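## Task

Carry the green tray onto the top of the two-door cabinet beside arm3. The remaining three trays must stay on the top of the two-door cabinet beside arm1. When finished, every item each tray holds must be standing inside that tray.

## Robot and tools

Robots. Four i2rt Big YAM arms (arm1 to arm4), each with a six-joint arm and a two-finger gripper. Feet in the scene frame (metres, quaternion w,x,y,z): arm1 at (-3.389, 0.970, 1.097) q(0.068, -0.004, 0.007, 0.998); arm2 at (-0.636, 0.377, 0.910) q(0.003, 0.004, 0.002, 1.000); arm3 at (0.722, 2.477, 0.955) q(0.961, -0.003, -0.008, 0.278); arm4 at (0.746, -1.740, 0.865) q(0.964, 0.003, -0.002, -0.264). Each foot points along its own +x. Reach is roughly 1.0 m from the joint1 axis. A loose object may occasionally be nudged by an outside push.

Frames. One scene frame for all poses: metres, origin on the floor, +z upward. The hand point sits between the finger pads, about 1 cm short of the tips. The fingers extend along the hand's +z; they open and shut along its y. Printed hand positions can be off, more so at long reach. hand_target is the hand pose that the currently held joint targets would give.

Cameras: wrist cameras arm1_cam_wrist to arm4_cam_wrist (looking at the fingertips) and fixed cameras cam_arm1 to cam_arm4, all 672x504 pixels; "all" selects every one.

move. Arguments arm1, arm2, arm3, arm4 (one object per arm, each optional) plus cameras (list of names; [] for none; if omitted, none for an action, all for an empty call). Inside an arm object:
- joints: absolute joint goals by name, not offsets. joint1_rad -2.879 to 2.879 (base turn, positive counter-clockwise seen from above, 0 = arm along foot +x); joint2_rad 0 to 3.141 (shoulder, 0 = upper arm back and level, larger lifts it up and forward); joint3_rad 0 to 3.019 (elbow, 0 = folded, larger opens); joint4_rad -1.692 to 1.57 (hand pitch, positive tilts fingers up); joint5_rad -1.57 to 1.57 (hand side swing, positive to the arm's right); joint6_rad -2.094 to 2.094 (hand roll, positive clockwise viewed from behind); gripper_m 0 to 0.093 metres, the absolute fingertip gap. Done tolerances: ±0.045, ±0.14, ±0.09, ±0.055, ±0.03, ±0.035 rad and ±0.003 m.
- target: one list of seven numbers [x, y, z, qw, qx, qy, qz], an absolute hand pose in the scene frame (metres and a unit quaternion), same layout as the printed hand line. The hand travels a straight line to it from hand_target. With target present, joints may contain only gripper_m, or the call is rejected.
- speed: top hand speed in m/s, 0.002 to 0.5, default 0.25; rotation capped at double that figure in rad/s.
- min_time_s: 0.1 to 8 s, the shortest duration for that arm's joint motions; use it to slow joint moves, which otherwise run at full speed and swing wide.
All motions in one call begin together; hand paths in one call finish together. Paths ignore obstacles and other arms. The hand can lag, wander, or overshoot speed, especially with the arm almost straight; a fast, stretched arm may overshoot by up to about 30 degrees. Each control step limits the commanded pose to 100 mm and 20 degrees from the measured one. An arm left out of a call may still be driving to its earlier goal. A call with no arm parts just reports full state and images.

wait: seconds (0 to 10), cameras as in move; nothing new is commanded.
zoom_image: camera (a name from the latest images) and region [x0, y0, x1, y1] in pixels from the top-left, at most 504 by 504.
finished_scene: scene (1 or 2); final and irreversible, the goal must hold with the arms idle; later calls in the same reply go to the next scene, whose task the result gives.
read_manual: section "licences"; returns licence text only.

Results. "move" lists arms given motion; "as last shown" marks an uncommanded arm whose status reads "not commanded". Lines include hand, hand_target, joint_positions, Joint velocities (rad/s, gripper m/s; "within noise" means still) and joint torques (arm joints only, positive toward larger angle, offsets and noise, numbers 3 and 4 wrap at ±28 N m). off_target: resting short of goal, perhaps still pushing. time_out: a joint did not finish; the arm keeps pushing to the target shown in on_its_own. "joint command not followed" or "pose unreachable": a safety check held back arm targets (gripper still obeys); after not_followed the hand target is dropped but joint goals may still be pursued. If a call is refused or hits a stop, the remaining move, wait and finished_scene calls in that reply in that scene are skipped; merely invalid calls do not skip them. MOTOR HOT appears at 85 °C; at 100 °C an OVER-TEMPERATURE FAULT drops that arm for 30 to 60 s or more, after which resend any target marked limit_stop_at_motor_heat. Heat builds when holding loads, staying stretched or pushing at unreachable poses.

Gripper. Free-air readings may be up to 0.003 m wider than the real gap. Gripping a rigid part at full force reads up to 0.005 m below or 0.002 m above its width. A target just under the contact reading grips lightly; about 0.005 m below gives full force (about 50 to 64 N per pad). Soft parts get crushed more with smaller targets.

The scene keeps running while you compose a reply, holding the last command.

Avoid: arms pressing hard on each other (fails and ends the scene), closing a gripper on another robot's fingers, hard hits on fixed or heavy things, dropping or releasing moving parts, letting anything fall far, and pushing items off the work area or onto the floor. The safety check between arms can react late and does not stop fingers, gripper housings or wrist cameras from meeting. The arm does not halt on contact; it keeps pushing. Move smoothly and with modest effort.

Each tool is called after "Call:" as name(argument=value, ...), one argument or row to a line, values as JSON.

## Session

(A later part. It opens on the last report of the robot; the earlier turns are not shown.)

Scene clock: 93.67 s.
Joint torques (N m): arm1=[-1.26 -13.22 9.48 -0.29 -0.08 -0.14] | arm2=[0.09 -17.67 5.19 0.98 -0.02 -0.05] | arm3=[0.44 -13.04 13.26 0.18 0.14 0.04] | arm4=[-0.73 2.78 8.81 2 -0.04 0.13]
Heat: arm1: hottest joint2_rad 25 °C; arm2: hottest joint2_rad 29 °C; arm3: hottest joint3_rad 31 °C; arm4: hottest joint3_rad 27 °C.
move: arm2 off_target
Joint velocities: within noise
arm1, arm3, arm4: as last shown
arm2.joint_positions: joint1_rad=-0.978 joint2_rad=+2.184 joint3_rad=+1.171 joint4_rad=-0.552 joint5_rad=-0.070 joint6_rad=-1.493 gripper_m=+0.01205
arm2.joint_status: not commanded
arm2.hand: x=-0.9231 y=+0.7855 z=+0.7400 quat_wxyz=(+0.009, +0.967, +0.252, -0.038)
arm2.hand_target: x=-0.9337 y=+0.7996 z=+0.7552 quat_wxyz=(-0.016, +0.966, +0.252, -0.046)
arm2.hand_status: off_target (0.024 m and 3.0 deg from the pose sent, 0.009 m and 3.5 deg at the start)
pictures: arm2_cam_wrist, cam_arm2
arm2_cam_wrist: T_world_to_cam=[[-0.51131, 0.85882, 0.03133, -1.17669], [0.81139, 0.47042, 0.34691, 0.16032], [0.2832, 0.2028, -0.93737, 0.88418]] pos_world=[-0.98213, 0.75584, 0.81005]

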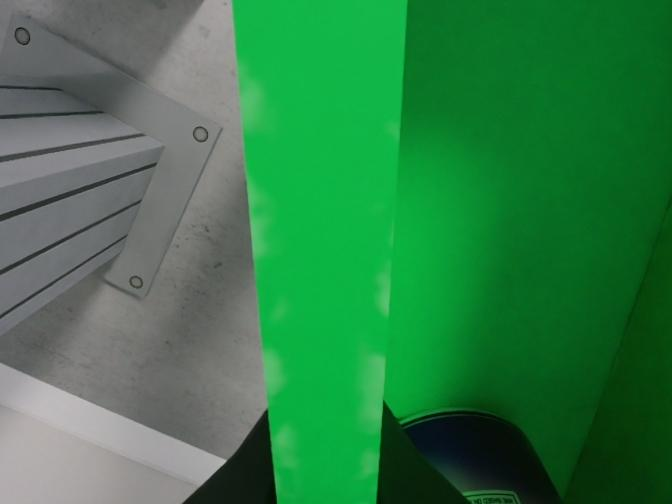

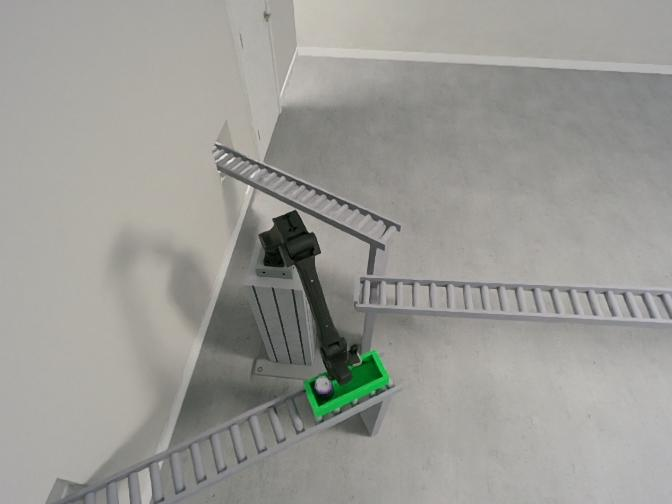

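Call:
move(
  arm2={"target":[-0.951,0.830,0.80,-0.02,0.9665,0.252,-0.048],"speed":0.12},
)

Call:
move(
  arm2={"target":[-0.938,0.807,0.757,-0.018,0.9665,0.252,-0.046],"speed":0.1},
  cameras=["cam_arm2","arm2_cam_wrist"],
)

Call:
zoom_image(
  camera="cam_arm2",
  region=[290, 330, 410, 440],
)

Scene clock: 95.63 s.
Joint torques (N m): arm1=[-1.2 -13.27 9.47 -0.28 -0.08 -0.14] | arm2=[-0.26 -19.72 9.07 0.21 -0.05 -0.08] | arm3=[0.5 -12.92 13.27 0.17 0.13 0.05] | arm4=[-0.73 2.84 8.81 2 -0.05 0.13]
Heat: arm1: hottest joint2_rad 25 °C; arm2: hottest joint2_rad 29 °C; arm3: hottest joint3_rad 31 °C; arm4: hottest joint3_rad 27 °C.
move: arm2 off_target
Joint velocities: within noise
arm1, arm3, arm4: as last shown
arm2.joint_positions: joint1_rad=-0.978 joint2_rad=+2.162 joint3_rad=+1.218 joint4_rad=-0.667 joint5_rad=-0.071 joint6_rad=-1.496 gripper_m=+0.01205
arm2.joint_status: not commanded
arm2.hand: x=-0.9256 y=+0.7894 z=+0.7610 quat_wxyz=(+0.031, +0.967, +0.253, -0.031)
arm2.hand_target: x=-0.9494 y=+0.8277 z=+0.8016 quat_wxyz=(-0.020, +0.966, +0.252, -0.048)
arm2.hand_status: off_target (0.062 m and 6.2 deg from the pose sent, 0.080 m and 3.5 deg at the start)
pictures: none

Scene clock: 97.07 s.
Joint torques (N m): arm1=[-1.2 -13.22 9.48 -0.28 -0.08 -0.14] | arm2=[0.09 -18.2 5.44 0.95 0.04 -0.04] | arm3=[0.44 -13.04 13.24 0.16 0.14 0.03] | arm4=[-0.73 2.78 8.83 2 -0.04 0.13]
Heat: arm1: hottest joint2_rad 25 °C; arm2: hottest joint2_rad 29 °C; arm3: hottest joint3_rad 31 °C; arm4: hottest joint3_rad 27 °C.
move: arm2 off_target
Joint velocities: within noise
arm1, arm3, arm4: as last shown
arm2.joint_positions: joint1_rad=-0.978 joint2_rad=+2.195 joint3_rad=+1.191 joint4_rad=-0.564 joint5_rad=-0.071 joint6_rad=-1.495 gripper_m=+0.01205
arm2.joint_status: not commanded
arm2.hand: x=-0.9260 y=+0.7897 z=+0.7389 quat_wxyz=(+0.011, +0.967, +0.253, -0.038)
arm2.hand_target: x=-0.9377 y=+0.8066 z=+0.7573 quat_wxyz=(-0.018, +0.966, +0.252, -0.046)
arm2.hand_status: off_target (0.028 m and 3.5 deg from the pose sent, 0.022 m and 5.9 deg at the start)
pictures: arm2_cam_wrist, cam_arm2
arm2_cam_wrist: T_world_to_cam=[[-0.51271, 0.8581, 0.02803, -1.17999], [0.81014, 0.47273, 0.3467, 0.15825], [0.28426, 0.20047, -0.93756, 0.88596]] pos_world=[-0.98504, 0.76014, 0.80885]

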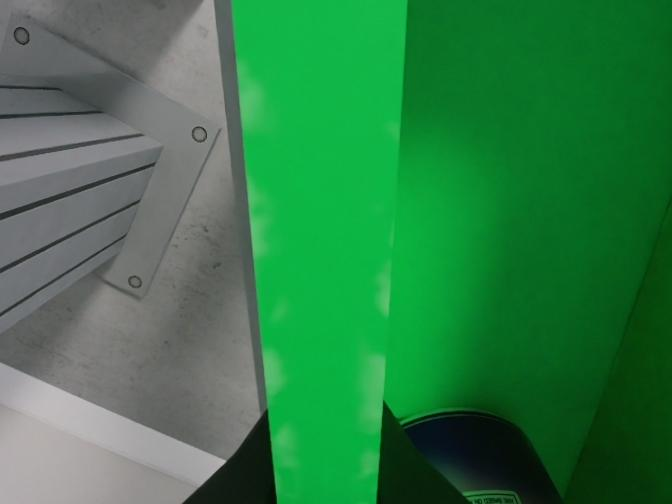

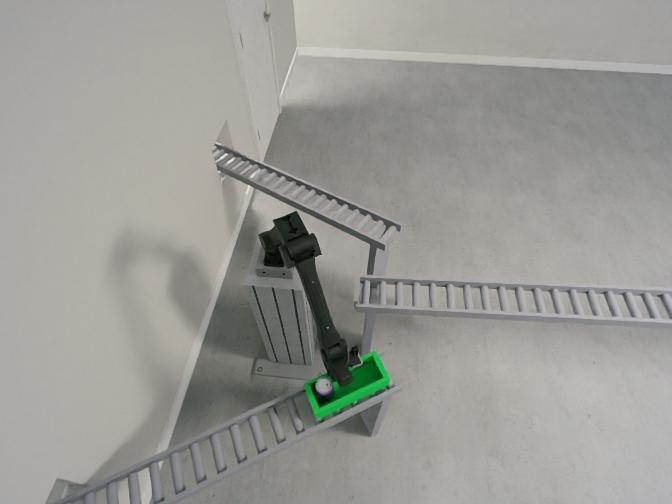

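Scaled by 4.200 from the camera's image (finer frame: 960x720).

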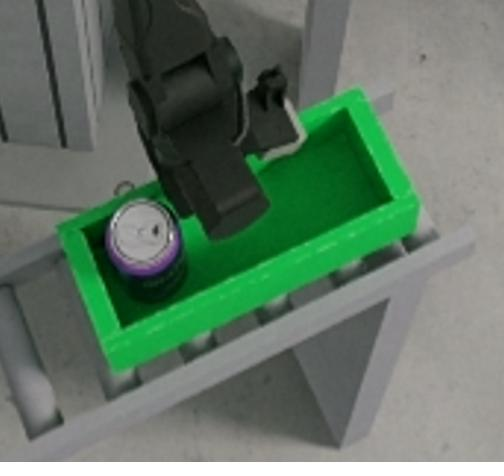

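Call:
move(
  arm2={"target":[-0.939,0.808,0.738,-0.016,0.9665,0.252,-0.044],"speed":0.06},
)

Call:
move(
  arm2={"target":[-0.939,0.806,0.718,-0.008,0.9665,0.252,-0.042],"speed":0.06},
  cameras=["cam_arm2","arm2_cam_wrist"],
)

Call:
zoom_image(
  camera="cam_arm2",
  region=[290, 330, 410, 440],
)

Scene clock: 98.40 s.
Joint torques (N m): arm1=[-1.2 -13.22 9.47 -0.28 -0.08 -0.14] | arm2=[0.15 -17.44 6.2 0.81 0.08 -0.04] | arm3=[0.38 -13.16 13.27 0.2 0.13 0.05] | arm4=[-0.73 2.78 8.81 2.02 -0.04 0.13]
Heat: arm1: hottest joint2_rad 25 °C; arm2: hottest joint2_rad 29 °C; arm3: hottest joint3_rad 31 °C; arm4: hottest joint3_rad 27 °C.
move: arm2 off_target
Joint velocities: within noise
arm1.joint_positions: joint1_rad=+1.814 joint2_rad=+1.990 joint3_rad=+1.352 joint4_rad=-0.950 joint5_rad=+0.009 joint6_rad=+1.653 gripper_m=+0.03196
arm1.joint_status: not commanded
arm1.hand: x=-3.3326 y=+0.4323 z=+1.0787 quat_wxyz=(-0.001, +1.000, +0.012, -0.002)
arm1.hand_target: x=-3.3399 y=+0.4253 z=+1.0800 quat_wxyz=(+0.000, +1.000, +0.008, +0.000)
arm1.hand_status: not commanded
arm2.joint_positions: joint1_rad=-0.978 joint2_rad=+2.229 joint3_rad=+1.191 joint4_rad=-0.535 joint5_rad=-0.069 joint6_rad=-1.494 gripper_m=+0.01205
arm2.joint_status: not commanded
arm2.hand: x=-0.9242 y=+0.7870 z=+0.7227 quat_wxyz=(+0.013, +0.967, +0.252, -0.036)
arm2.hand_target: x=-0.9386 y=+0.8074 z=+0.7386 quat_wxyz=(-0.016, +0.967, +0.252, -0.044)
arm2.hand_status: off_target (0.030 m and 3.4 deg from the pose sent, 0.022 m and 3.2 deg at the start)
arm3.joint_positions: joint1_rad=-1.146 joint2_rad=+1.659 joint3_rad=+1.436 joint4_rad=-1.409 joint5_rad=+0.005 joint6_rad=+0.044 gripper_m=+0.09398
arm3.joint_status: not commanded
arm3.hand: x=+1.1197 y=+2.2119 z=+1.1323 quat_wxyz=(+0.022, -0.308, -0.951, -0.007)
arm3.hand_target: x=+1.1293 y=+2.2005 z=+1.1502 quat_wxyz=(+0.000, -0.317, -0.948, +0.000)
arm3.hand_status: not commanded
arm4.joint_positions: joint1_rad=-0.546 joint2_rad=+0.615 joint3_rad=+1.544 joint4_rad=-1.256 joint5_rad=-0.261 joint6_rad=-0.380 gripper_m=+0.09396
arm4.joint_status: not commanded
arm4.hand: x=+0.8807 y=-1.9065 z=+1.4980 quat_wxyz=(-0.502, -0.207, -0.782, +0.305)
arm4.hand_target: x=+0.8787 y=-1.9030 z=+1.5070 quat_wxyz=(-0.508, -0.204, -0.777, +0.311)
arm4.hand_status: not commanded
pictures: none

Scene clock: 99.37 s.
Joint torques (N m): arm1=[-1.26 -13.27 9.47 -0.29 -0.08 -0.14] | arm2=[0.26 -14.56 7.36 0.81 0.04 -0.06] | arm3=[0.38 -13.16 13.31 0.17 0.13 0.04] | arm4=[-0.73 2.84 8.81 2 -0.04 0.13]
Heat: arm1: hottest joint2_rad 25 °C; arm2: hottest joint2_rad 29 °C; arm3: hottest joint3_rad 31 °C; arm4: hottest joint3_rad 27 °C.
move: arm2 off_target
Joint velocities: within noise
arm1, arm3, arm4: as last shown
arm2.joint_positions: joint1_rad=-0.978 joint2_rad=+2.235 joint3_rad=+1.191 joint4_rad=-0.520 joint5_rad=-0.069 joint6_rad=-1.491 gripper_m=+0.01205
arm2.joint_status: not commanded
arm2.hand: x=-0.9252 y=+0.7886 z=+0.7200 quat_wxyz=(+0.009, +0.967, +0.251, -0.038)
arm2.hand_target: x=-0.9386 y=+0.8054 z=+0.7188 quat_wxyz=(-0.008, +0.967, +0.252, -0.042)
arm2.hand_status: off_target (0.022 m and 2.0 deg from the pose sent, 0.024 m and 2.5 deg at the start)
pictures: arm2_cam_wrist, cam_arm2
arm2_cam_wrist: T_world_to_cam=[[-0.50969, 0.85975, 0.03237, -1.17972], [0.81225, 0.46845, 0.34757, 0.16935], [0.28366, 0.20345, -0.9371, 0.86504]] pos_world=[-0.98423, 0.75894, 0.78996]

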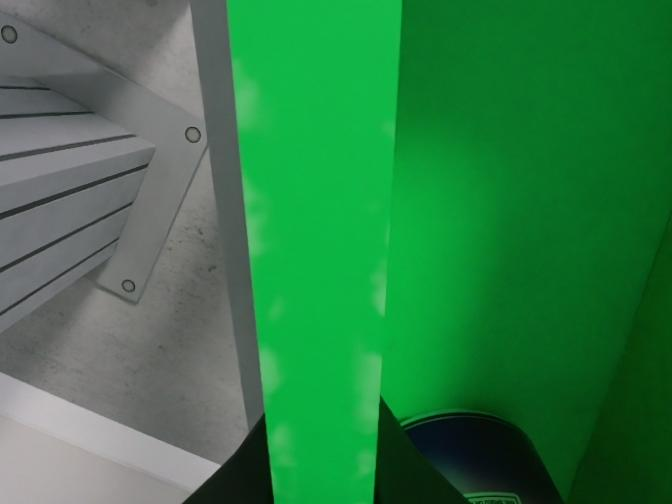

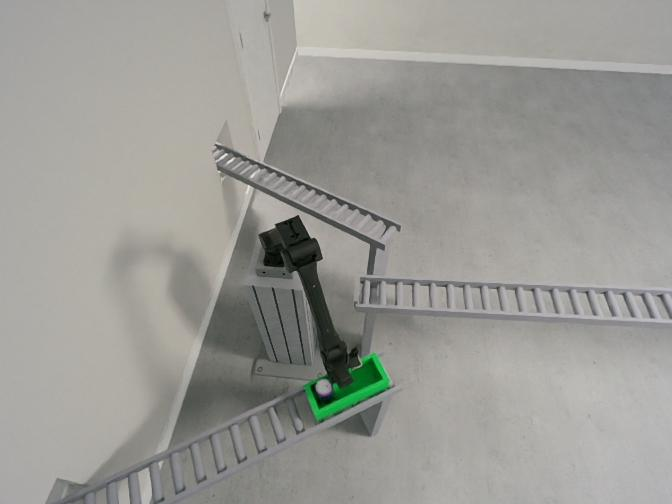

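Scaled by 4.200 from the camera's image (finer frame: 960x720).

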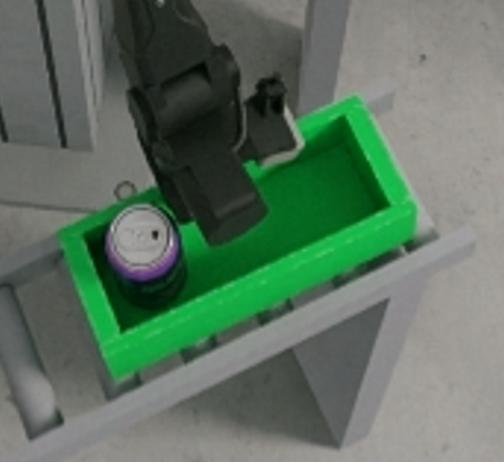

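Call:
move(
  arm2={"target":[-0.936,0.802,0.705,0.0,0.9675,0.25,-0.040],"speed":0.06},
  cameras=["cam_arm2","arm2_cam_wrist"],
)

Call:
zoom_image(
  camera="cam_arm2",
  region=[290, 330, 410, 440],
)

Scene clock: 100.67 s.
Joint torques (N m): arm1=[-1.26 -13.22 9.48 -0.29 -0.08 -0.14] | arm2=[0.15 -12.92 7.19 0.94 -0.01 -0.07] | arm3=[0.5 -13.16 13.26 0.17 0.14 0.05] | arm4=[-0.73 2.84 8.83 2 -0.05 0.13]
Heat: arm1: hottest joint2_rad 25 °C; arm2: hottest joint2_rad 29 °C; arm3: hottest joint3_rad 32 °C; arm4: hottest joint3_rad 27 °C.
move: arm2 off_target
Joint velocities: within noise
arm1, arm3, arm4: as last shown
arm2.joint_positions: joint1_rad=-0.978 joint2_rad=+2.240 joint3_rad=+1.198 joint4_rad=-0.515 joint5_rad=-0.069 joint6_rad=-1.487 gripper_m=+0.01205
arm2.joint_status: not commanded
arm2.hand: x=-0.9271 y=+0.7913 z=+0.7187 quat_wxyz=(+0.006, +0.968, +0.249, -0.039)
arm2.hand_target: x=-0.9356 y=+0.8014 z=+0.7057 quat_wxyz=(+0.000, +0.967, +0.250, -0.040)
arm2.hand_status: off_target (0.020 m and 0.7 deg from the pose sent, 0.023 m and 1.0 deg at the start)
pictures: arm2_cam_wrist, cam_arm2
arm2_cam_wrist: T_world_to_cam=[[-0.50623, 0.86153, 0.03864, -1.18581], [0.81529, 0.46349, 0.34709, 0.17714], [0.28112, 0.20721, -0.93703, 0.85838]] pos_world=[-0.98602, 0.76164, 0.78867]

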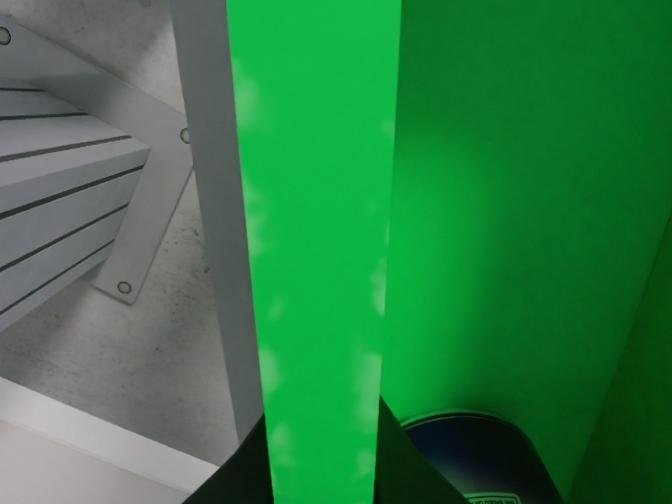

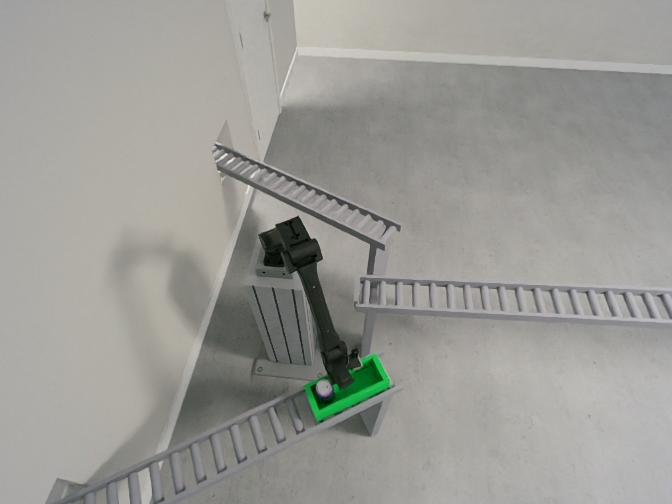

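Scaled by 4.200 from the camera's image (finer frame: 960x720).

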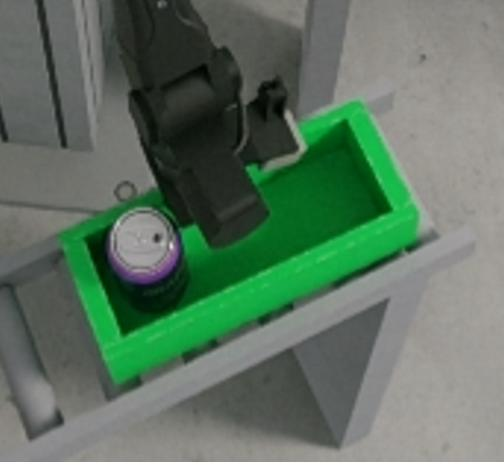

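Call:
move(
  arm2={"target":[-0.929,0.7935,0.715,0.006,0.968,0.249,-0.039],"speed":0.06},
  arm3={"target":[1.06,2.05,0.80,0,0.968,0.25,0],"speed":0.35,"joints":{"gripper_m":0.06}},
  cameras=["arm3_cam_wrist"],
)

Call:
move(
  arm2={"joints":{"gripper_m":0.035}},
)

Call:
move(
  arm2={"target":[-0.93,0.795,0.92,0,0.968,0.25,0],"speed":0.3},
  cameras=["arm2_cam_wrist","cam_arm2"],
)

Scene clock: 106.33 s.
Joint torques (N m): arm1=[-1.26 -13.22 9.48 -0.29 -0.08 -0.14] | arm2=[-0.03 -15.21 5.11 0.43 -0.08 -0.08] | arm3=[0.73 -15.97 8.44 0.7 0.2 0.04] | arm4=[-0.73 2.78 8.81 2 -0.04 0.13]
Heat: arm1: hottest joint2_rad 25 °C; arm2: hottest joint2_rad 29 °C; arm3: hottest joint3_rad 32 °C; arm4: hottest joint3_rad 27 °C.
move: arm2 done; arm3 off_target
Joint velocities: within noise
arm1, arm4: as last shown
arm2.joint_positions: joint1_rad=-0.978 joint2_rad=+2.240 joint3_rad=+1.198 joint4_rad=-0.515 joint5_rad=-0.069 joint6_rad=-1.487 gripper_m=+0.01205
arm2.joint_status: not commanded
arm2.hand: x=-0.9271 y=+0.7913 z=+0.7187 quat_wxyz=(+0.006, +0.968, +0.249, -0.039)
arm2.hand_target: x=-0.9290 y=+0.7936 z=+0.7151 quat_wxyz=(+0.006, +0.968, +0.249, -0.039)
arm2.hand_status: done (0.005 m and 0.1 deg from the pose sent, 0.005 m and 0.1 deg at the start)
arm3.joint_positions: joint1_rad=-1.459 joint2_rad=+2.226 joint3_rad=+1.300 joint4_rad=-0.691 joint5_rad=+0.009 joint6_rad=+1.724 gripper_m=+0.06008
arm3.joint_status: all done
arm3.hand: x=+1.0514 y=+2.0655 z=+0.7982 quat_wxyz=(+0.016, -0.966, -0.258, +0.006)
arm3.hand_target: x=+1.0598 y=+2.0503 z=+0.8005 quat_wxyz=(+0.000, -0.968, -0.250, +0.000)
arm3.hand_status: off_target (0.018 m and 2.1 deg from the pose sent, 0.374 m and 115.2 deg at the start)
arm3_cam_wrist: T_world_to_cam=[[-0.50047, 0.86507, 0.03434, -1.28792], [0.79218, 0.44157, 0.42127, -2.04359], [0.34927, 0.23804, -0.90629, -0.04103]] pos_world=[0.98865, 2.02631, 0.86794]

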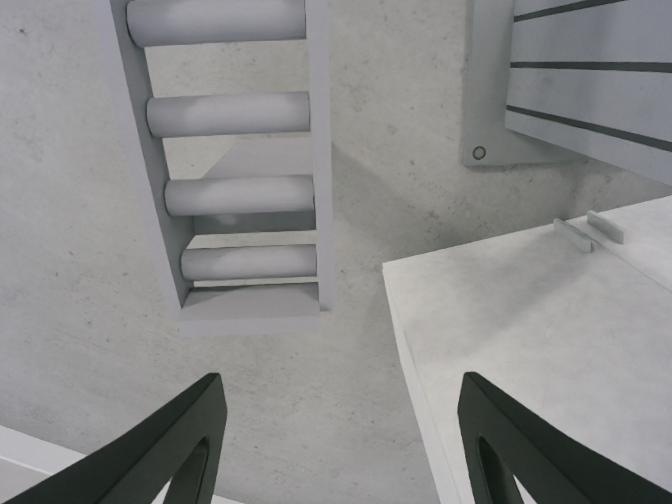

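Scene clock: 106.93 s.
Joint torques (N m): arm1=[-1.2 -13.22 9.48 -0.29 -0.08 -0.14] | arm2=[-0.09 -15.21 5.05 0.42 -0.08 -0.09] | arm3=[0.79 -15.74 8.36 0.73 0.21 0.04] | arm4=[-0.73 2.78 8.81 2 -0.04 0.13]
Heat: arm1: hottest joint2_rad 25 °C; arm2: hottest joint2_rad 29 °C; arm3: hottest joint3_rad 31 °C; arm4: hottest joint3_rad 27 °C.
move: arm2 done
Joint velocities: within noise
arm1, arm3, arm4: as last shown
arm2.joint_positions: joint1_rad=-0.978 joint2_rad=+2.241 joint3_rad=+1.198 joint4_rad=-0.515 joint5_rad=-0.069 joint6_rad=-1.487 gripper_m=+0.03488
arm2.joint_status: all done
arm2.hand: x=-0.9269 y=+0.7910 z=+0.7181 quat_wxyz=(+0.006, +0.968, +0.249, -0.039)
arm2.hand_target: x=-0.9290 y=+0.7935 z=+0.7150 quat_wxyz=(+0.006, +0.968, +0.249, -0.039)
arm2.hand_status: not commanded
arm3.joint_positions: joint1_rad=-1.459 joint2_rad=+2.226 joint3_rad=+1.300 joint4_rad=-0.691 joint5_rad=+0.009 joint6_rad=+1.725 gripper_m=+0.06008
pictures: none

Scene clock: 108.50 s.
Joint torques (N m): arm1=[-1.26 -13.22 9.47 -0.28 -0.08 -0.14] | arm2=[0.5 -14.74 9.83 0.05 0.08 -0.02] | arm3=[0.85 -15.85 8.4 0.72 0.2 0.04] | arm4=[-0.73 2.84 8.81 2 -0.04 0.13]
Heat: arm1: hottest joint2_rad 25 °C; arm2: hottest joint2_rad 29 °C; arm3: hottest joint3_rad 31 °C; arm4: hottest joint3_rad 27 °C.
move: arm2 off_target
Joint velocities: within noise
arm1, arm3, arm4: as last shown
arm2.joint_positions: joint1_rad=-0.955 joint2_rad=+1.867 joint3_rad=+1.214 joint4_rad=-0.963 joint5_rad=+0.005 joint6_rad=-1.466 gripper_m=+0.03495
arm2.joint_status: not commanded
arm2.hand: x=-0.9149 y=+0.7791 z=+0.9035 quat_wxyz=(+0.021, +0.968, +0.250, +0.006)
arm2.hand_target: x=-0.9295 y=+0.7943 z=+0.9204 quat_wxyz=(+0.000, +0.968, +0.250, +0.000)
arm2.hand_status: off_target (0.027 m and 2.5 deg from the pose sent, 0.202 m and 4.5 deg at the start)
arm2_cam_wrist: T_world_to_cam=[[-0.50999, 0.86003, -0.01617, -1.12902], [0.77733, 0.46884, 0.41947, 0.00443], [0.36834, 0.20135, -0.90763, 1.08851]] pos_world=[-0.98017, 0.74974, 0.96784]

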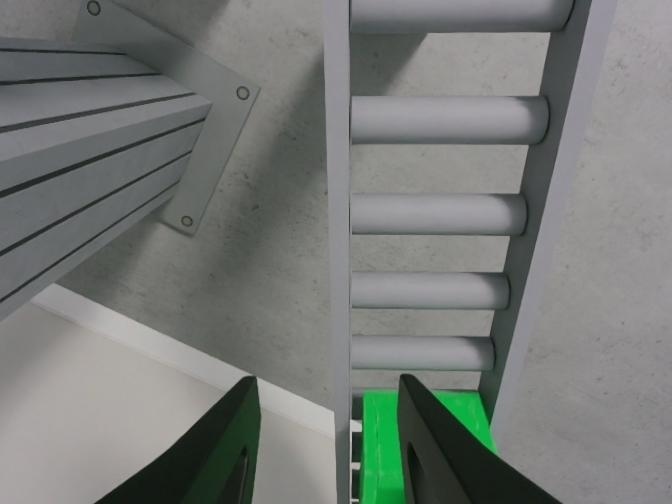

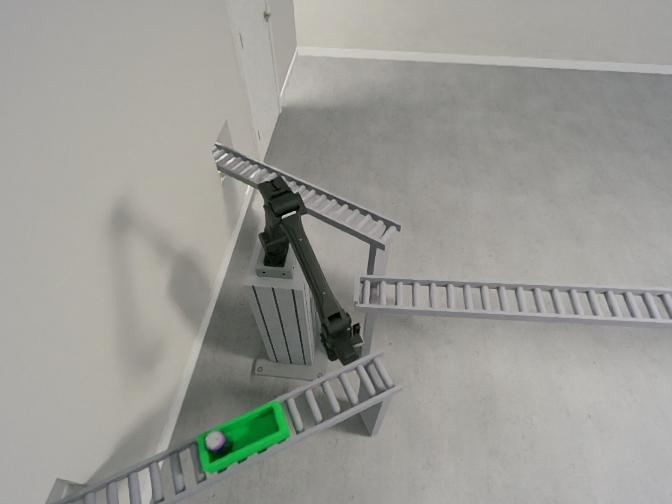

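Call:
wait(
  seconds=7,
  cameras=["arm3_cam_wrist","cam_arm3"],
)

Call:
zoom_image(
  camera="cam_arm3",
  region=[180, 280, 320, 400],
)

Scene clock: 115.80 s.
Joint torques (N m): arm1=[-1.26 -13.22 9.47 -0.29 -0.08 -0.14] | arm2=[0.56 -14.8 9.83 0.02 0.08 -0.02] | arm3=[0.85 -15.79 8.38 0.75 0.22 0.04] | arm4=[-0.73 2.78 8.81 2 -0.04 0.13]
Heat: arm1: hottest joint2_rad 25 °C; arm2: hottest joint2_rad 29 °C; arm3: hottest joint3_rad 31 °C; arm4: hottest joint3_rad 27 °C.
Joint velocities: within noise
arm1.joint_positions: joint1_rad=+1.814 joint2_rad=+1.990 joint3_rad=+1.352 joint4_rad=-0.950 joint5_rad=+0.009 joint6_rad=+1.653 gripper_m=+0.03196
arm1.joint_status: not commanded
arm1.hand: x=-3.3326 y=+0.4323 z=+1.0787 quat_wxyz=(-0.001, +1.000, +0.012, -0.002)
arm1.hand_target: x=-3.3399 y=+0.4253 z=+1.0800 quat_wxyz=(+0.000, +1.000, +0.008, +0.000)
arm1.hand_status: not commanded
arm2.joint_positions: joint1_rad=-0.955 joint2_rad=+1.867 joint3_rad=+1.214 joint4_rad=-0.963 joint5_rad=+0.005 joint6_rad=-1.466 gripper_m=+0.03495
arm2.joint_status: not commanded
arm2.hand: x=-0.9149 y=+0.7791 z=+0.9035 quat_wxyz=(+0.021, +0.968, +0.250, +0.006)
arm2.hand_target: x=-0.9295 y=+0.7943 z=+0.9204 quat_wxyz=(+0.000, +0.968, +0.250, +0.000)
arm2.hand_status: off_target (0.027 m and 2.5 deg from the pose sent, 0.202 m and 4.5 deg at the start)
arm3.joint_positions: joint1_rad=-1.459 joint2_rad=+2.226 joint3_rad=+1.300 joint4_rad=-0.691 joint5_rad=+0.009 joint6_rad=+1.725 gripper_m=+0.06008
arm3.joint_status: not commanded
arm3.hand: x=+1.0514 y=+2.0655 z=+0.7982 quat_wxyz=(+0.016, -0.966, -0.258, +0.006)
arm3.hand_target: x=+1.0598 y=+2.0503 z=+0.8005 quat_wxyz=(+0.000, -0.968, -0.250, +0.000)
arm3.hand_status: not commanded
arm4.joint_positions: joint1_rad=-0.546 joint2_rad=+0.615 joint3_rad=+1.544 joint4_rad=-1.256 joint5_rad=-0.261 joint6_rad=-0.380 gripper_m=+0.09396
arm4.joint_status: not commanded
arm4.hand: x=+0.8807 y=-1.9065 z=+1.4980 quat_wxyz=(-0.502, -0.207, -0.782, +0.305)
arm4.hand_target: x=+0.8787 y=-1.9030 z=+1.5070 quat_wxyz=(-0.508, -0.204, -0.777, +0.311)
arm4.hand_status: not commanded
wait: 7.00 s; at rest from the start
arm3_cam_wrist: T_world_to_cam=[[-0.49979, 0.86546, 0.03436, -1.28945], [0.79255, 0.44096, 0.42121, -2.04259], [0.34939, 0.23774, -0.90631, -0.0405]] pos_world=[0.98855, 2.02631, 0.86794]

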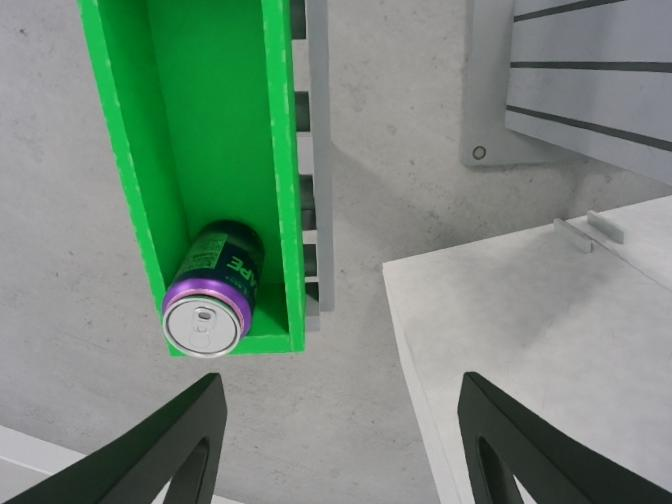

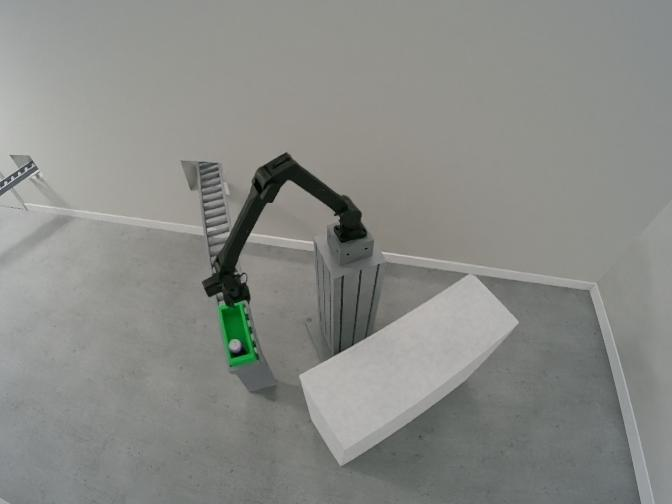

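Scaled by 3.600 from the camera's image (finer frame: 960x720).

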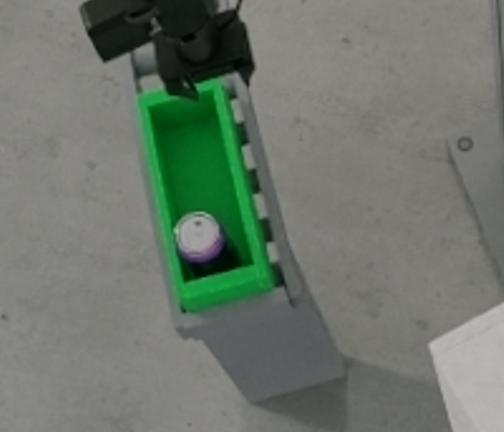

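Call:
move(
  arm3={"target":[1.092,2.047,0.69,0.004,0.9648,0.263,-0.0362],"speed":0.2},
  cameras=["arm3_cam_wrist"],
)

Scene clock: 118.40 s.
Joint torques (N m): arm1=[-1.2 -13.22 9.47 -0.29 -0.08 -0.14] | arm2=[0.5 -14.8 9.83 0.02 0.08 -0.02] | arm3=[1.2 -17.73 7.1 0.44 0.22 0.03] | arm4=[-0.73 2.78 8.83 1.99 -0.04 0.13]
Heat: arm1: hottest joint2_rad 25 °C; arm2: hottest joint2_rad 29 °C; arm3: hottest joint3_rad 31 °C; arm4: hottest joint3_rad 27 °C.
move: arm3 off_target
Joint velocities: within noise
arm1, arm2, arm4: as last shown
arm3.joint_positions: joint1_rad=-1.407 joint2_rad=+2.511 joint3_rad=+1.482 joint4_rad=-0.609 joint5_rad=+0.078 joint6_rad=+1.759 gripper_m=+0.06008
arm3.joint_status: not commanded
arm3.hand: x=+1.0807 y=+2.0574 z=+0.6870 quat_wxyz=(+0.010, -0.963, -0.267, +0.042)
arm3.hand_target: x=+1.0918 y=+2.0473 z=+0.6904 quat_wxyz=(-0.004, -0.964, -0.263, +0.036)
arm3.hand_status: off_target (0.016 m and 1.8 deg from the pose sent, 0.117 m and 4.2 deg at the start)
arm3_cam_wrist: T_world_to_cam=[[-0.51555, 0.85581, 0.04234, -1.23261], [0.80871, 0.46965, 0.35413, -2.04592], [0.28318, 0.21681, -0.93424, -0.01582]] pos_world=[1.02358, 2.01919, 0.76191]

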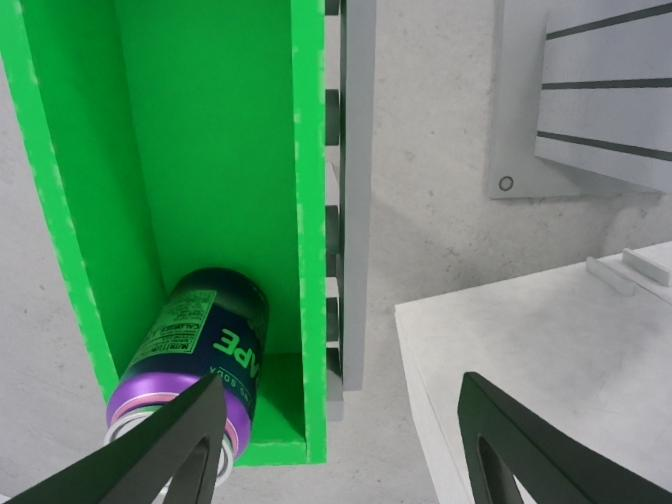

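Call:
move(
  arm3={"target":[1.096,2.040,0.60,0.004,0.9648,0.263,-0.0362],"speed":0.12},
  cameras=["arm3_cam_wrist"],
)

Scene clock: 120.53 s.
Joint torques (N m): arm1=[-1.2 -13.22 9.48 -0.28 -0.08 -0.14] | arm2=[0.5 -14.8 9.83 0.02 0.08 -0.02] | arm3=[0.97 -17.96 6.57 0.62 0.24 0] | arm4=[-0.73 2.84 8.83 1.99 -0.04 0.13]
Heat: arm1: hottest joint2_rad 25 °C; arm2: hottest joint2_rad 29 °C; arm3: hottest joint3_rad 31 °C; arm4: hottest joint3_rad 27 °C.
move: arm3 off_target
Joint velocities: within noise
arm1, arm2, arm4: as last shown
arm3.joint_positions: joint1_rad=-1.407 joint2_rad=+2.719 joint3_rad=+1.634 joint4_rad=-0.549 joint5_rad=+0.078 joint6_rad=+1.759 gripper_m=+0.06008
arm3.joint_status: not commanded
arm3.hand: x=+1.0887 y=+2.0498 z=+0.6014 quat_wxyz=(+0.008, -0.963, -0.267, +0.041)
arm3.hand_target: x=+1.0959 y=+2.0402 z=+0.6003 quat_wxyz=(-0.004, -0.964, -0.263, +0.036)
arm3.hand_status: off_target (0.012 m and 1.5 deg from the pose sent, 0.090 m and 1.8 deg at the start)
arm3_cam_wrist: T_world_to_cam=[[-0.51555, 0.85603, 0.03778, -1.21606], [0.80769, 0.47077, 0.35497, -2.02022], [0.28608, 0.21352, -0.93411, -0.09298]] pos_world=[1.03137, 2.0119, 0.67621]

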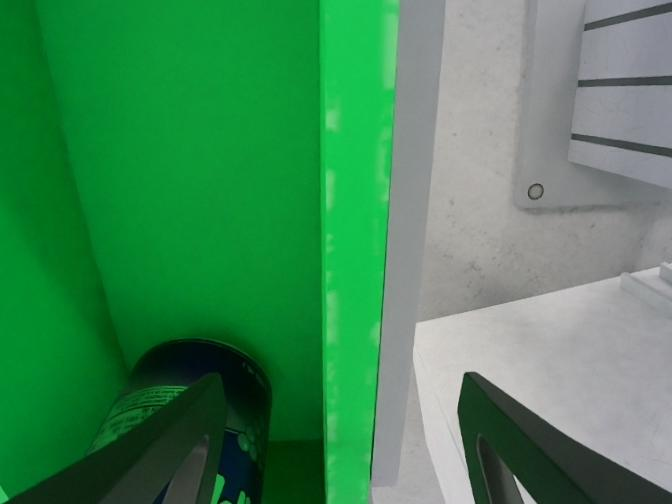

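Call:
move(
  arm3={"target":[1.0935,2.0445,0.557,0.004,0.9648,0.263,-0.0362],"speed":0.1,"joints":{"gripper_m":0.05}},
  cameras=["arm3_cam_wrist"],
)

Call:
move(
  arm3={"joints":{"gripper_m":0.005}},
)

Call:
move(
  arm3={"target":[1.09,2.045,0.65,-0.01,0.9648,0.263,-0.036],"speed":0.08},
  cameras=["arm3_cam_wrist","cam_arm3"],
)

Call:
zoom_image(
  camera="cam_arm3",
  region=[180, 270, 320, 400],
)

Scene clock: 123.87 s.
Joint torques (N m): arm1=[-1.26 -13.22 9.47 -0.29 -0.08 -0.14] | arm2=[0.5 -14.8 9.83 0.02 0.08 -0.02] | arm3=[1.14 -18.32 6.12 0.68 0.24 0.01] | arm4=[-0.73 2.84 8.83 2 -0.04 0.13]
Heat: arm1: hottest joint2_rad 25 °C; arm2: hottest joint2_rad 30 °C; arm3: hottest joint3_rad 31 °C; arm4: hottest joint3_rad 27 °C.
move: arm3 off_target
Joint velocities: within noise
arm1, arm2, arm4: as last shown
arm3.joint_positions: joint1_rad=-1.407 joint2_rad=+2.820 joint3_rad=+1.695 joint4_rad=-0.513 joint5_rad=+0.078 joint6_rad=+1.759 gripper_m=+0.05009
arm3.joint_status: all done
arm3.hand: x=+1.0848 y=+2.0549 z=+0.5564 quat_wxyz=(+0.009, -0.963, -0.267, +0.042)
arm3.hand_target: x=+1.0933 y=+2.0448 z=+0.5573 quat_wxyz=(-0.004, -0.964, -0.263, +0.036)
arm3.hand_status: off_target (0.014 m and 1.7 deg from the pose sent, 0.045 m and 1.5 deg at the start)
arm3_cam_wrist: T_world_to_cam=[[-0.51552, 0.85587, 0.04154, -1.22254], [0.80855, 0.46982, 0.35428, -2.00212], [0.2837, 0.21622, -0.93422, -0.13785]] pos_world=[1.02768, 2.01679, 0.63131]

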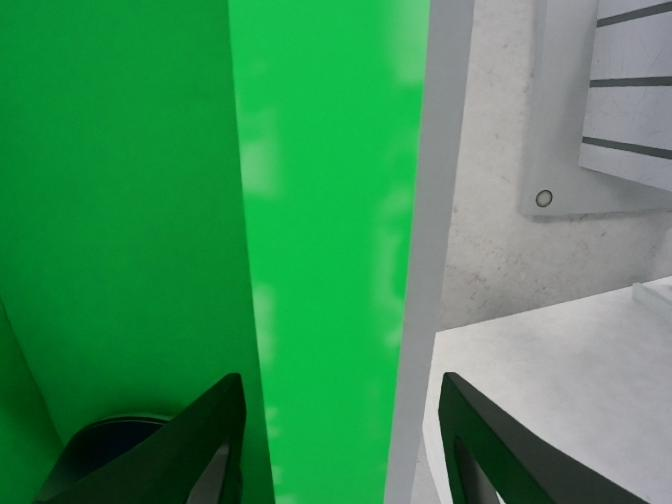

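Scene clock: 124.57 s.
Joint torques (N m): arm1=[-1.2 -13.22 9.48 -0.29 -0.08 -0.14] | arm2=[0.56 -14.74 9.83 0.02 0.08 -0.02] | arm3=[0.97 -18.14 5.89 0.46 0.15 -0.02] | arm4=[-0.73 2.78 8.83 2 -0.04 0.13]
Heat: arm1: hottest joint2_rad 25 °C; arm2: hottest joint2_rad 30 °C; arm3: hottest joint3_rad 31 °C; arm4: hottest joint3_rad 27 °C.
move: arm3 off_target
Joint velocities: within noise
arm1, arm2, arm4: as last shown
arm3.joint_positions: joint1_rad=-1.407 joint2_rad=+2.817 joint3_rad=+1.699 joint4_rad=-0.508 joint5_rad=+0.080 joint6_rad=+1.762 gripper_m=+0.01149
arm3.joint_status: gripper_m off_target (ended at +0.01152, target +0.00500)
arm3.hand: x=+1.0875 y=+2.0512 z=+0.5584 quat_wxyz=(+0.004, -0.963, -0.266, +0.040)
arm3.hand_target: x=+1.0935 y=+2.0446 z=+0.5574 quat_wxyz=(-0.004, -0.964, -0.263, +0.036)
arm3.hand_status: not commanded
pictures: none

Scene clock: 126.70 s.
Joint torques (N m): arm1=[-1.26 -13.27 9.47 -0.29 -0.08 -0.14] | arm2=[0.5 -14.8 9.84 0.02 0.08 -0.02] | arm3=[0.67 -22.89 5.24 -0.31 0.04 -0.08] | arm4=[-0.73 2.78 8.81 2 -0.04 0.13]
Heat: arm1: hottest joint2_rad 25 °C; arm2: hottest joint2_rad 30 °C; arm3: hottest joint3_rad 31 °C; arm4: hottest joint3_rad 27 °C.
move: arm3 off_target
Joint velocities: within noise
arm1, arm2, arm4: as last shown
arm3.joint_positions: joint1_rad=-1.407 joint2_rad=+2.678 joint3_rad=+1.562 joint4_rad=-0.590 joint5_rad=+0.071 joint6_rad=+1.764 gripper_m=+0.01129
arm3.joint_status: not commanded
arm3.hand: x=+1.0677 y=+2.0746 z=+0.6127 quat_wxyz=(+0.041, -0.962, -0.265, +0.054)
arm3.hand_target: x=+1.0891 y=+2.0458 z=+0.6495 quat_wxyz=(+0.010, -0.964, -0.263, +0.036)
arm3.hand_status: off_target (0.053 m and 4.1 deg from the pose sent, 0.092 m and 0.9 deg at the start)
arm3_cam_wrist: T_world_to_cam=[[-0.5074, 0.85476, 0.10921, -1.2984], [0.82553, 0.44583, 0.34604, -1.9808], [0.2471, 0.26573, -0.93184, -0.14974]] pos_world=[1.0134, 2.03272, 0.6877]

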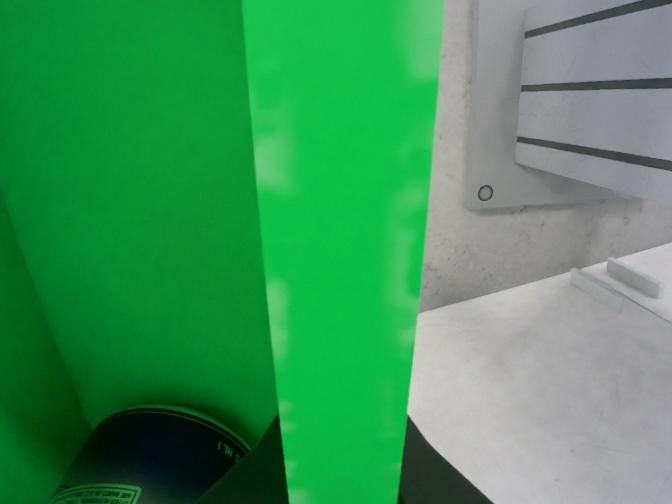

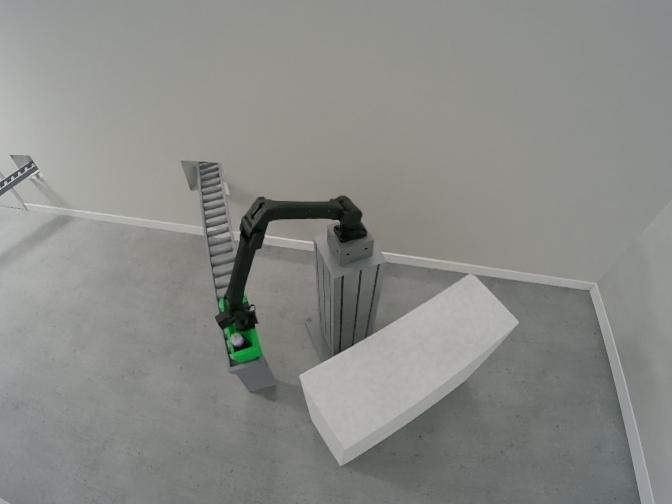

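Scaled by 3.600 from the camera's image (finer frame: 960x720).

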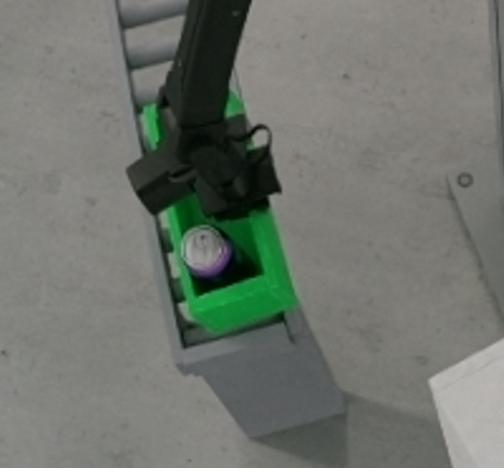

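Call:
move(
  arm3={"target":[1.10,2.03,0.77,0.025,0.9648,0.263,-0.005],"speed":0.12},
  cameras=["arm3_cam_wrist","cam_arm3"],
)

Call:
zoom_image(
  camera="cam_arm3",
  region=[180, 270, 320, 400],
)

Scene clock: 129.00 s.
Joint torques (N m): arm1=[-1.26 -13.22 9.47 -0.29 -0.08 -0.14] | arm2=[0.5 -14.8 9.84 0.02 0.08 -0.02] | arm3=[0.38 -22.59 6.8 0.05 0.01 -0.17] | arm4=[-0.79 2.78 8.81 2 -0.04 0.13]
Heat: arm1: hottest joint2_rad 25 °C; arm2: hottest joint2_rad 30 °C; arm3: hottest joint3_rad 30 °C; arm4: hottest joint3_rad 27 °C.
move: arm3 off_target
Joint velocities: within noise
arm1, arm2, arm4: as last shown
arm3.joint_positions: joint1_rad=-1.414 joint2_rad=+2.415 joint3_rad=+1.435 joint4_rad=-0.644 joint5_rad=+0.047 joint6_rad=+1.760 gripper_m=+0.01129
arm3.joint_status: not commanded
arm3.hand: x=+1.0821 y=+2.0574 z=+0.7288 quat_wxyz=(+0.010, -0.965, -0.263, +0.025)
arm3.hand_target: x=+1.0991 y=+2.0307 z=+0.7696 quat_wxyz=(-0.025, -0.964, -0.263, +0.005)
arm3.hand_status: off_target (0.053 m and 4.6 deg from the pose sent, 0.167 m and 9.4 deg at the start)
arm3_cam_wrist: T_world_to_cam=[[-0.50784, 0.86079, 0.03366, -1.24583], [0.80154, 0.45784, 0.3846, -2.05205], [0.31564, 0.2223, -0.92247, -0.03216]] pos_world=[1.02227, 2.01906, 0.80149]

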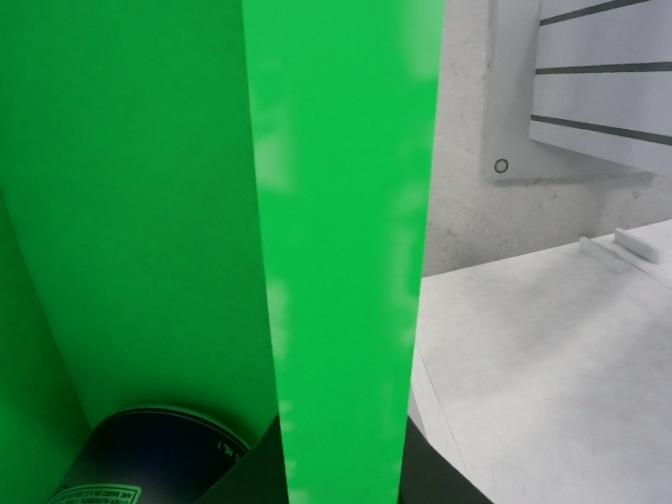

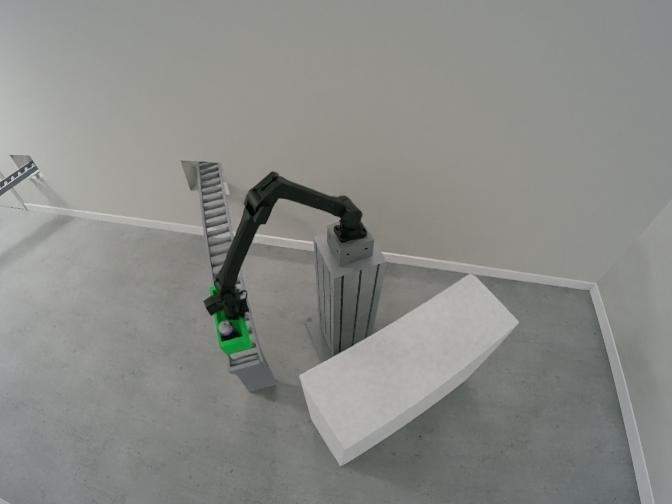

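Scaled by 3.600 from the camera's image (finer frame: 960x720).

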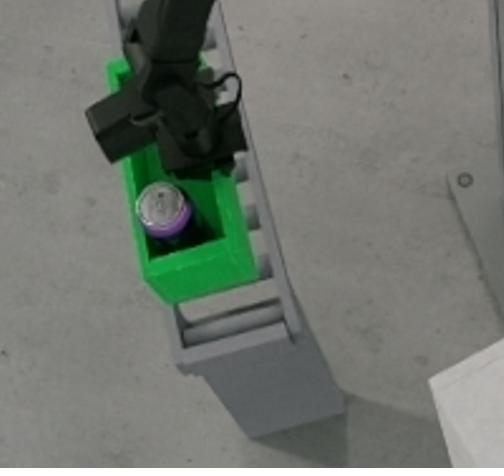

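Call:
move(
  arm3={"target":[1.10,2.04,1.06,0.025,0.9648,0.263,0.0],"speed":0.2},
)

Call:
move(
  arm3={"target":[1.22,2.43,1.09,0.031,0.766,0.643,0.031],"speed":0.2},
)

Call:
move(
  arm3={"target":[1.07,2.795,1.03,0.0176,0.407,0.9135,0.040],"speed":0.2},
  cameras=["arm3_cam_wrist","cam_arm3"],
)

Call:
zoom_image(
  camera="cam_arm3",
  region=[280, 220, 540, 480],
)

Scene clock: 132.53 s.
Joint torques (N m): arm1=[-1.26 -13.22 9.47 -0.29 -0.08 -0.14] | arm2=[0.5 -14.8 9.83 0.02 0.08 -0.02] | arm3=[1.38 -19.84 14.82 -0.13 -0.01 -0.05] | arm4=[-0.73 2.78 8.81 2 -0.04 0.13]
Heat: arm1: hottest joint2_rad 25 °C; arm2: hottest joint2_rad 30 °C; arm3: hottest joint3_rad 30 °C; arm4: hottest joint3_rad 27 °C.
move: arm3 off_target
Joint velocities: within noise
arm1, arm2, arm4: as last shown
arm3.joint_positions: joint1_rad=-1.414 joint2_rad=+1.942 joint3_rad=+1.487 joint4_rad=-1.206 joint5_rad=+0.038 joint6_rad=+1.760 gripper_m=+0.01129
arm3.joint_status: not commanded
arm3.hand: x=+1.0744 y=+2.0640 z=+1.0061 quat_wxyz=(+0.029, -0.964, -0.263, +0.029)
arm3.hand_target: x=+1.0971 y=+2.0431 z=+1.0608 quat_wxyz=(-0.025, -0.964, -0.263, +0.000)
arm3.hand_status: off_target (0.064 m and 7.0 deg from the pose sent, 0.332 m and 4.9 deg at the start; pose on its path clipped on 25 of 73 steps)
pictures: none

Scene clock: 135.43 s.
Joint torques (N m): arm1=[-1.26 -13.27 9.48 -0.29 -0.08 -0.14] | arm2=[0.5 -14.74 9.83 0.03 0.08 -0.02] | arm3=[0.56 -16.32 14.22 0.43 0.03 -0.15] | arm4=[-0.67 2.84 8.81 2 -0.05 0.13]
Heat: arm1: hottest joint2_rad 25 °C; arm2: hottest joint2_rad 30 °C; arm3: hottest joint3_rad 31 °C; arm4: hottest joint3_rad 27 °C.
move: arm3 off_target
Joint velocities: within noise
arm1.joint_positions: joint1_rad=+1.814 joint2_rad=+1.990 joint3_rad=+1.352 joint4_rad=-0.950 joint5_rad=+0.009 joint6_rad=+1.653 gripper_m=+0.03196
arm1.joint_status: not commanded
arm1.hand: x=-3.3326 y=+0.4323 z=+1.0787 quat_wxyz=(-0.001, +1.000, +0.012, -0.002)
arm1.hand_target: x=-3.3399 y=+0.4253 z=+1.0800 quat_wxyz=(+0.000, +1.000, +0.008, +0.000)
arm1.hand_status: not commanded
arm2.joint_positions: joint1_rad=-0.955 joint2_rad=+1.867 joint3_rad=+1.214 joint4_rad=-0.963 joint5_rad=+0.005 joint6_rad=-1.466 gripper_m=+0.03495
arm2.joint_status: not commanded
arm2.hand: x=-0.9149 y=+0.7791 z=+0.9035 quat_wxyz=(+0.021, +0.968, +0.250, +0.006)
arm2.hand_target: x=-0.9295 y=+0.7943 z=+0.9204 quat_wxyz=(+0.000, +0.968, +0.250, +0.000)
arm2.hand_status: not commanded
arm3.joint_positions: joint1_rad=-0.651 joint2_rad=+1.703 joint3_rad=+1.248 joint4_rad=-1.164 joint5_rad=+0.003 joint6_rad=+1.661 gripper_m=+0.01129
arm3.joint_status: not commanded
arm3.hand: x=+1.1892 y=+2.4348 z=+1.0442 quat_wxyz=(+0.010, -0.767, -0.641, +0.012)
arm3.hand_target: x=+1.2167 y=+2.4303 z=+1.0907 quat_wxyz=(-0.031, -0.765, -0.642, -0.031)
arm3.hand_status: off_target (0.055 m and 6.8 deg from the pose sent, 0.403 m and 50.4 deg at the start)
arm4.joint_positions: joint1_rad=-0.546 joint2_rad=+0.615 joint3_rad=+1.544 joint4_rad=-1.256 joint5_rad=-0.261 joint6_rad=-0.380 gripper_m=+0.09396
arm4.joint_status: not commanded
arm4.hand: x=+0.8807 y=-1.9065 z=+1.4980 quat_wxyz=(-0.502, -0.207, -0.782, +0.305)
arm4.hand_target: x=+0.8787 y=-1.9030 z=+1.5070 quat_wxyz=(-0.508, -0.204, -0.777, +0.311)
arm4.hand_status: not commanded
pictures: none

Scene clock: 138.60 s.
Joint torques (N m): arm1=[-1.26 -13.27 9.47 -0.29 -0.08 -0.14] | arm2=[0.56 -14.8 9.83 0.03 0.08 -0.02] | arm3=[0.44 -13.45 13.97 1.14 0.02 -0.18] | arm4=[-0.73 2.84 8.81 2 -0.05 0.13]
Heat: arm1: hottest joint2_rad 25 °C; arm2: hottest joint2_rad 30 °C; arm3: hottest joint3_rad 31 °C; arm4: hottest joint3_rad 27 °C.
move: arm3 off_target
Joint velocities: within noise
arm1, arm2, arm4: as last shown
arm3.joint_positions: joint1_rad=+0.175 joint2_rad=+1.666 joint3_rad=+1.063 joint4_rad=-1.011 joint5_rad=-0.009 joint6_rad=+1.586 gripper_m=+0.01129
arm3.joint_status: not commanded
arm3.hand: x=+1.0384 y=+2.7664 z=+0.9962 quat_wxyz=(+0.005, -0.411, -0.911, +0.016)
arm3.hand_target: x=+1.0675 y=+2.7927 z=+1.0319 quat_wxyz=(-0.018, -0.406, -0.913, -0.040)
arm3.hand_status: off_target (0.054 m and 6.9 deg from the pose sent, 0.380 m and 52.6 deg at the start)
arm3_cam_wrist: T_world_to_cam=[[-0.74852, -0.66225, 0.034, 2.57554], [-0.59082, 0.68931, 0.41926, -1.67347], [-0.30109, 0.29373, -0.90723, 0.49833]] pos_world=[1.08914, 2.71281, 1.06615]

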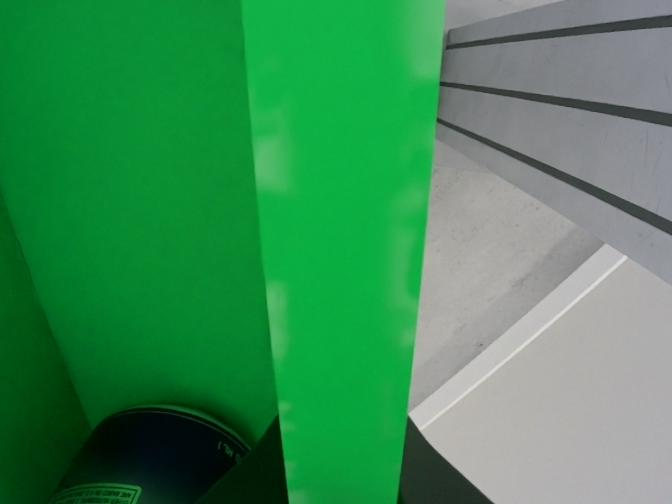

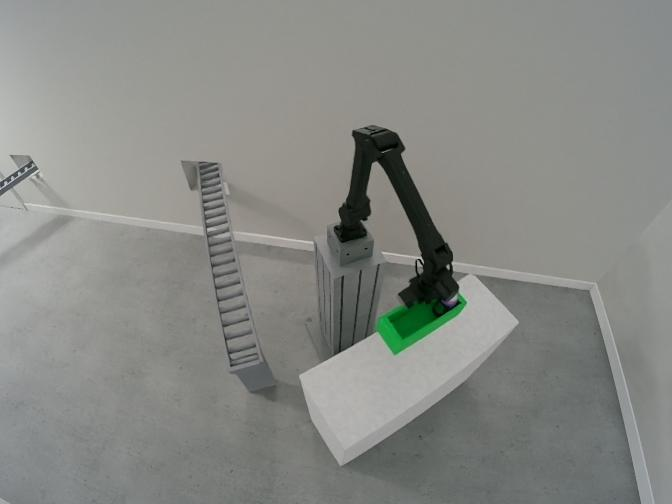

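Scaled by 1.938 from the camera's image (finer frame: 960x720).

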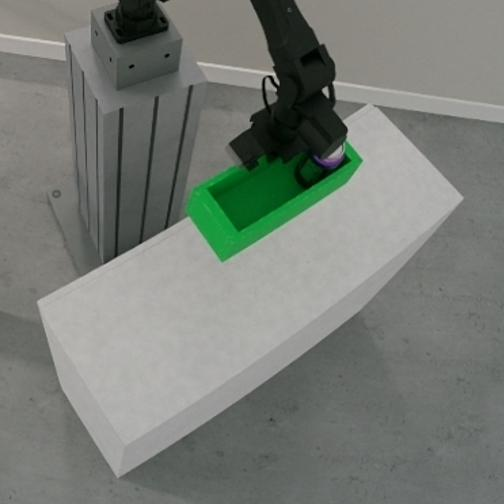

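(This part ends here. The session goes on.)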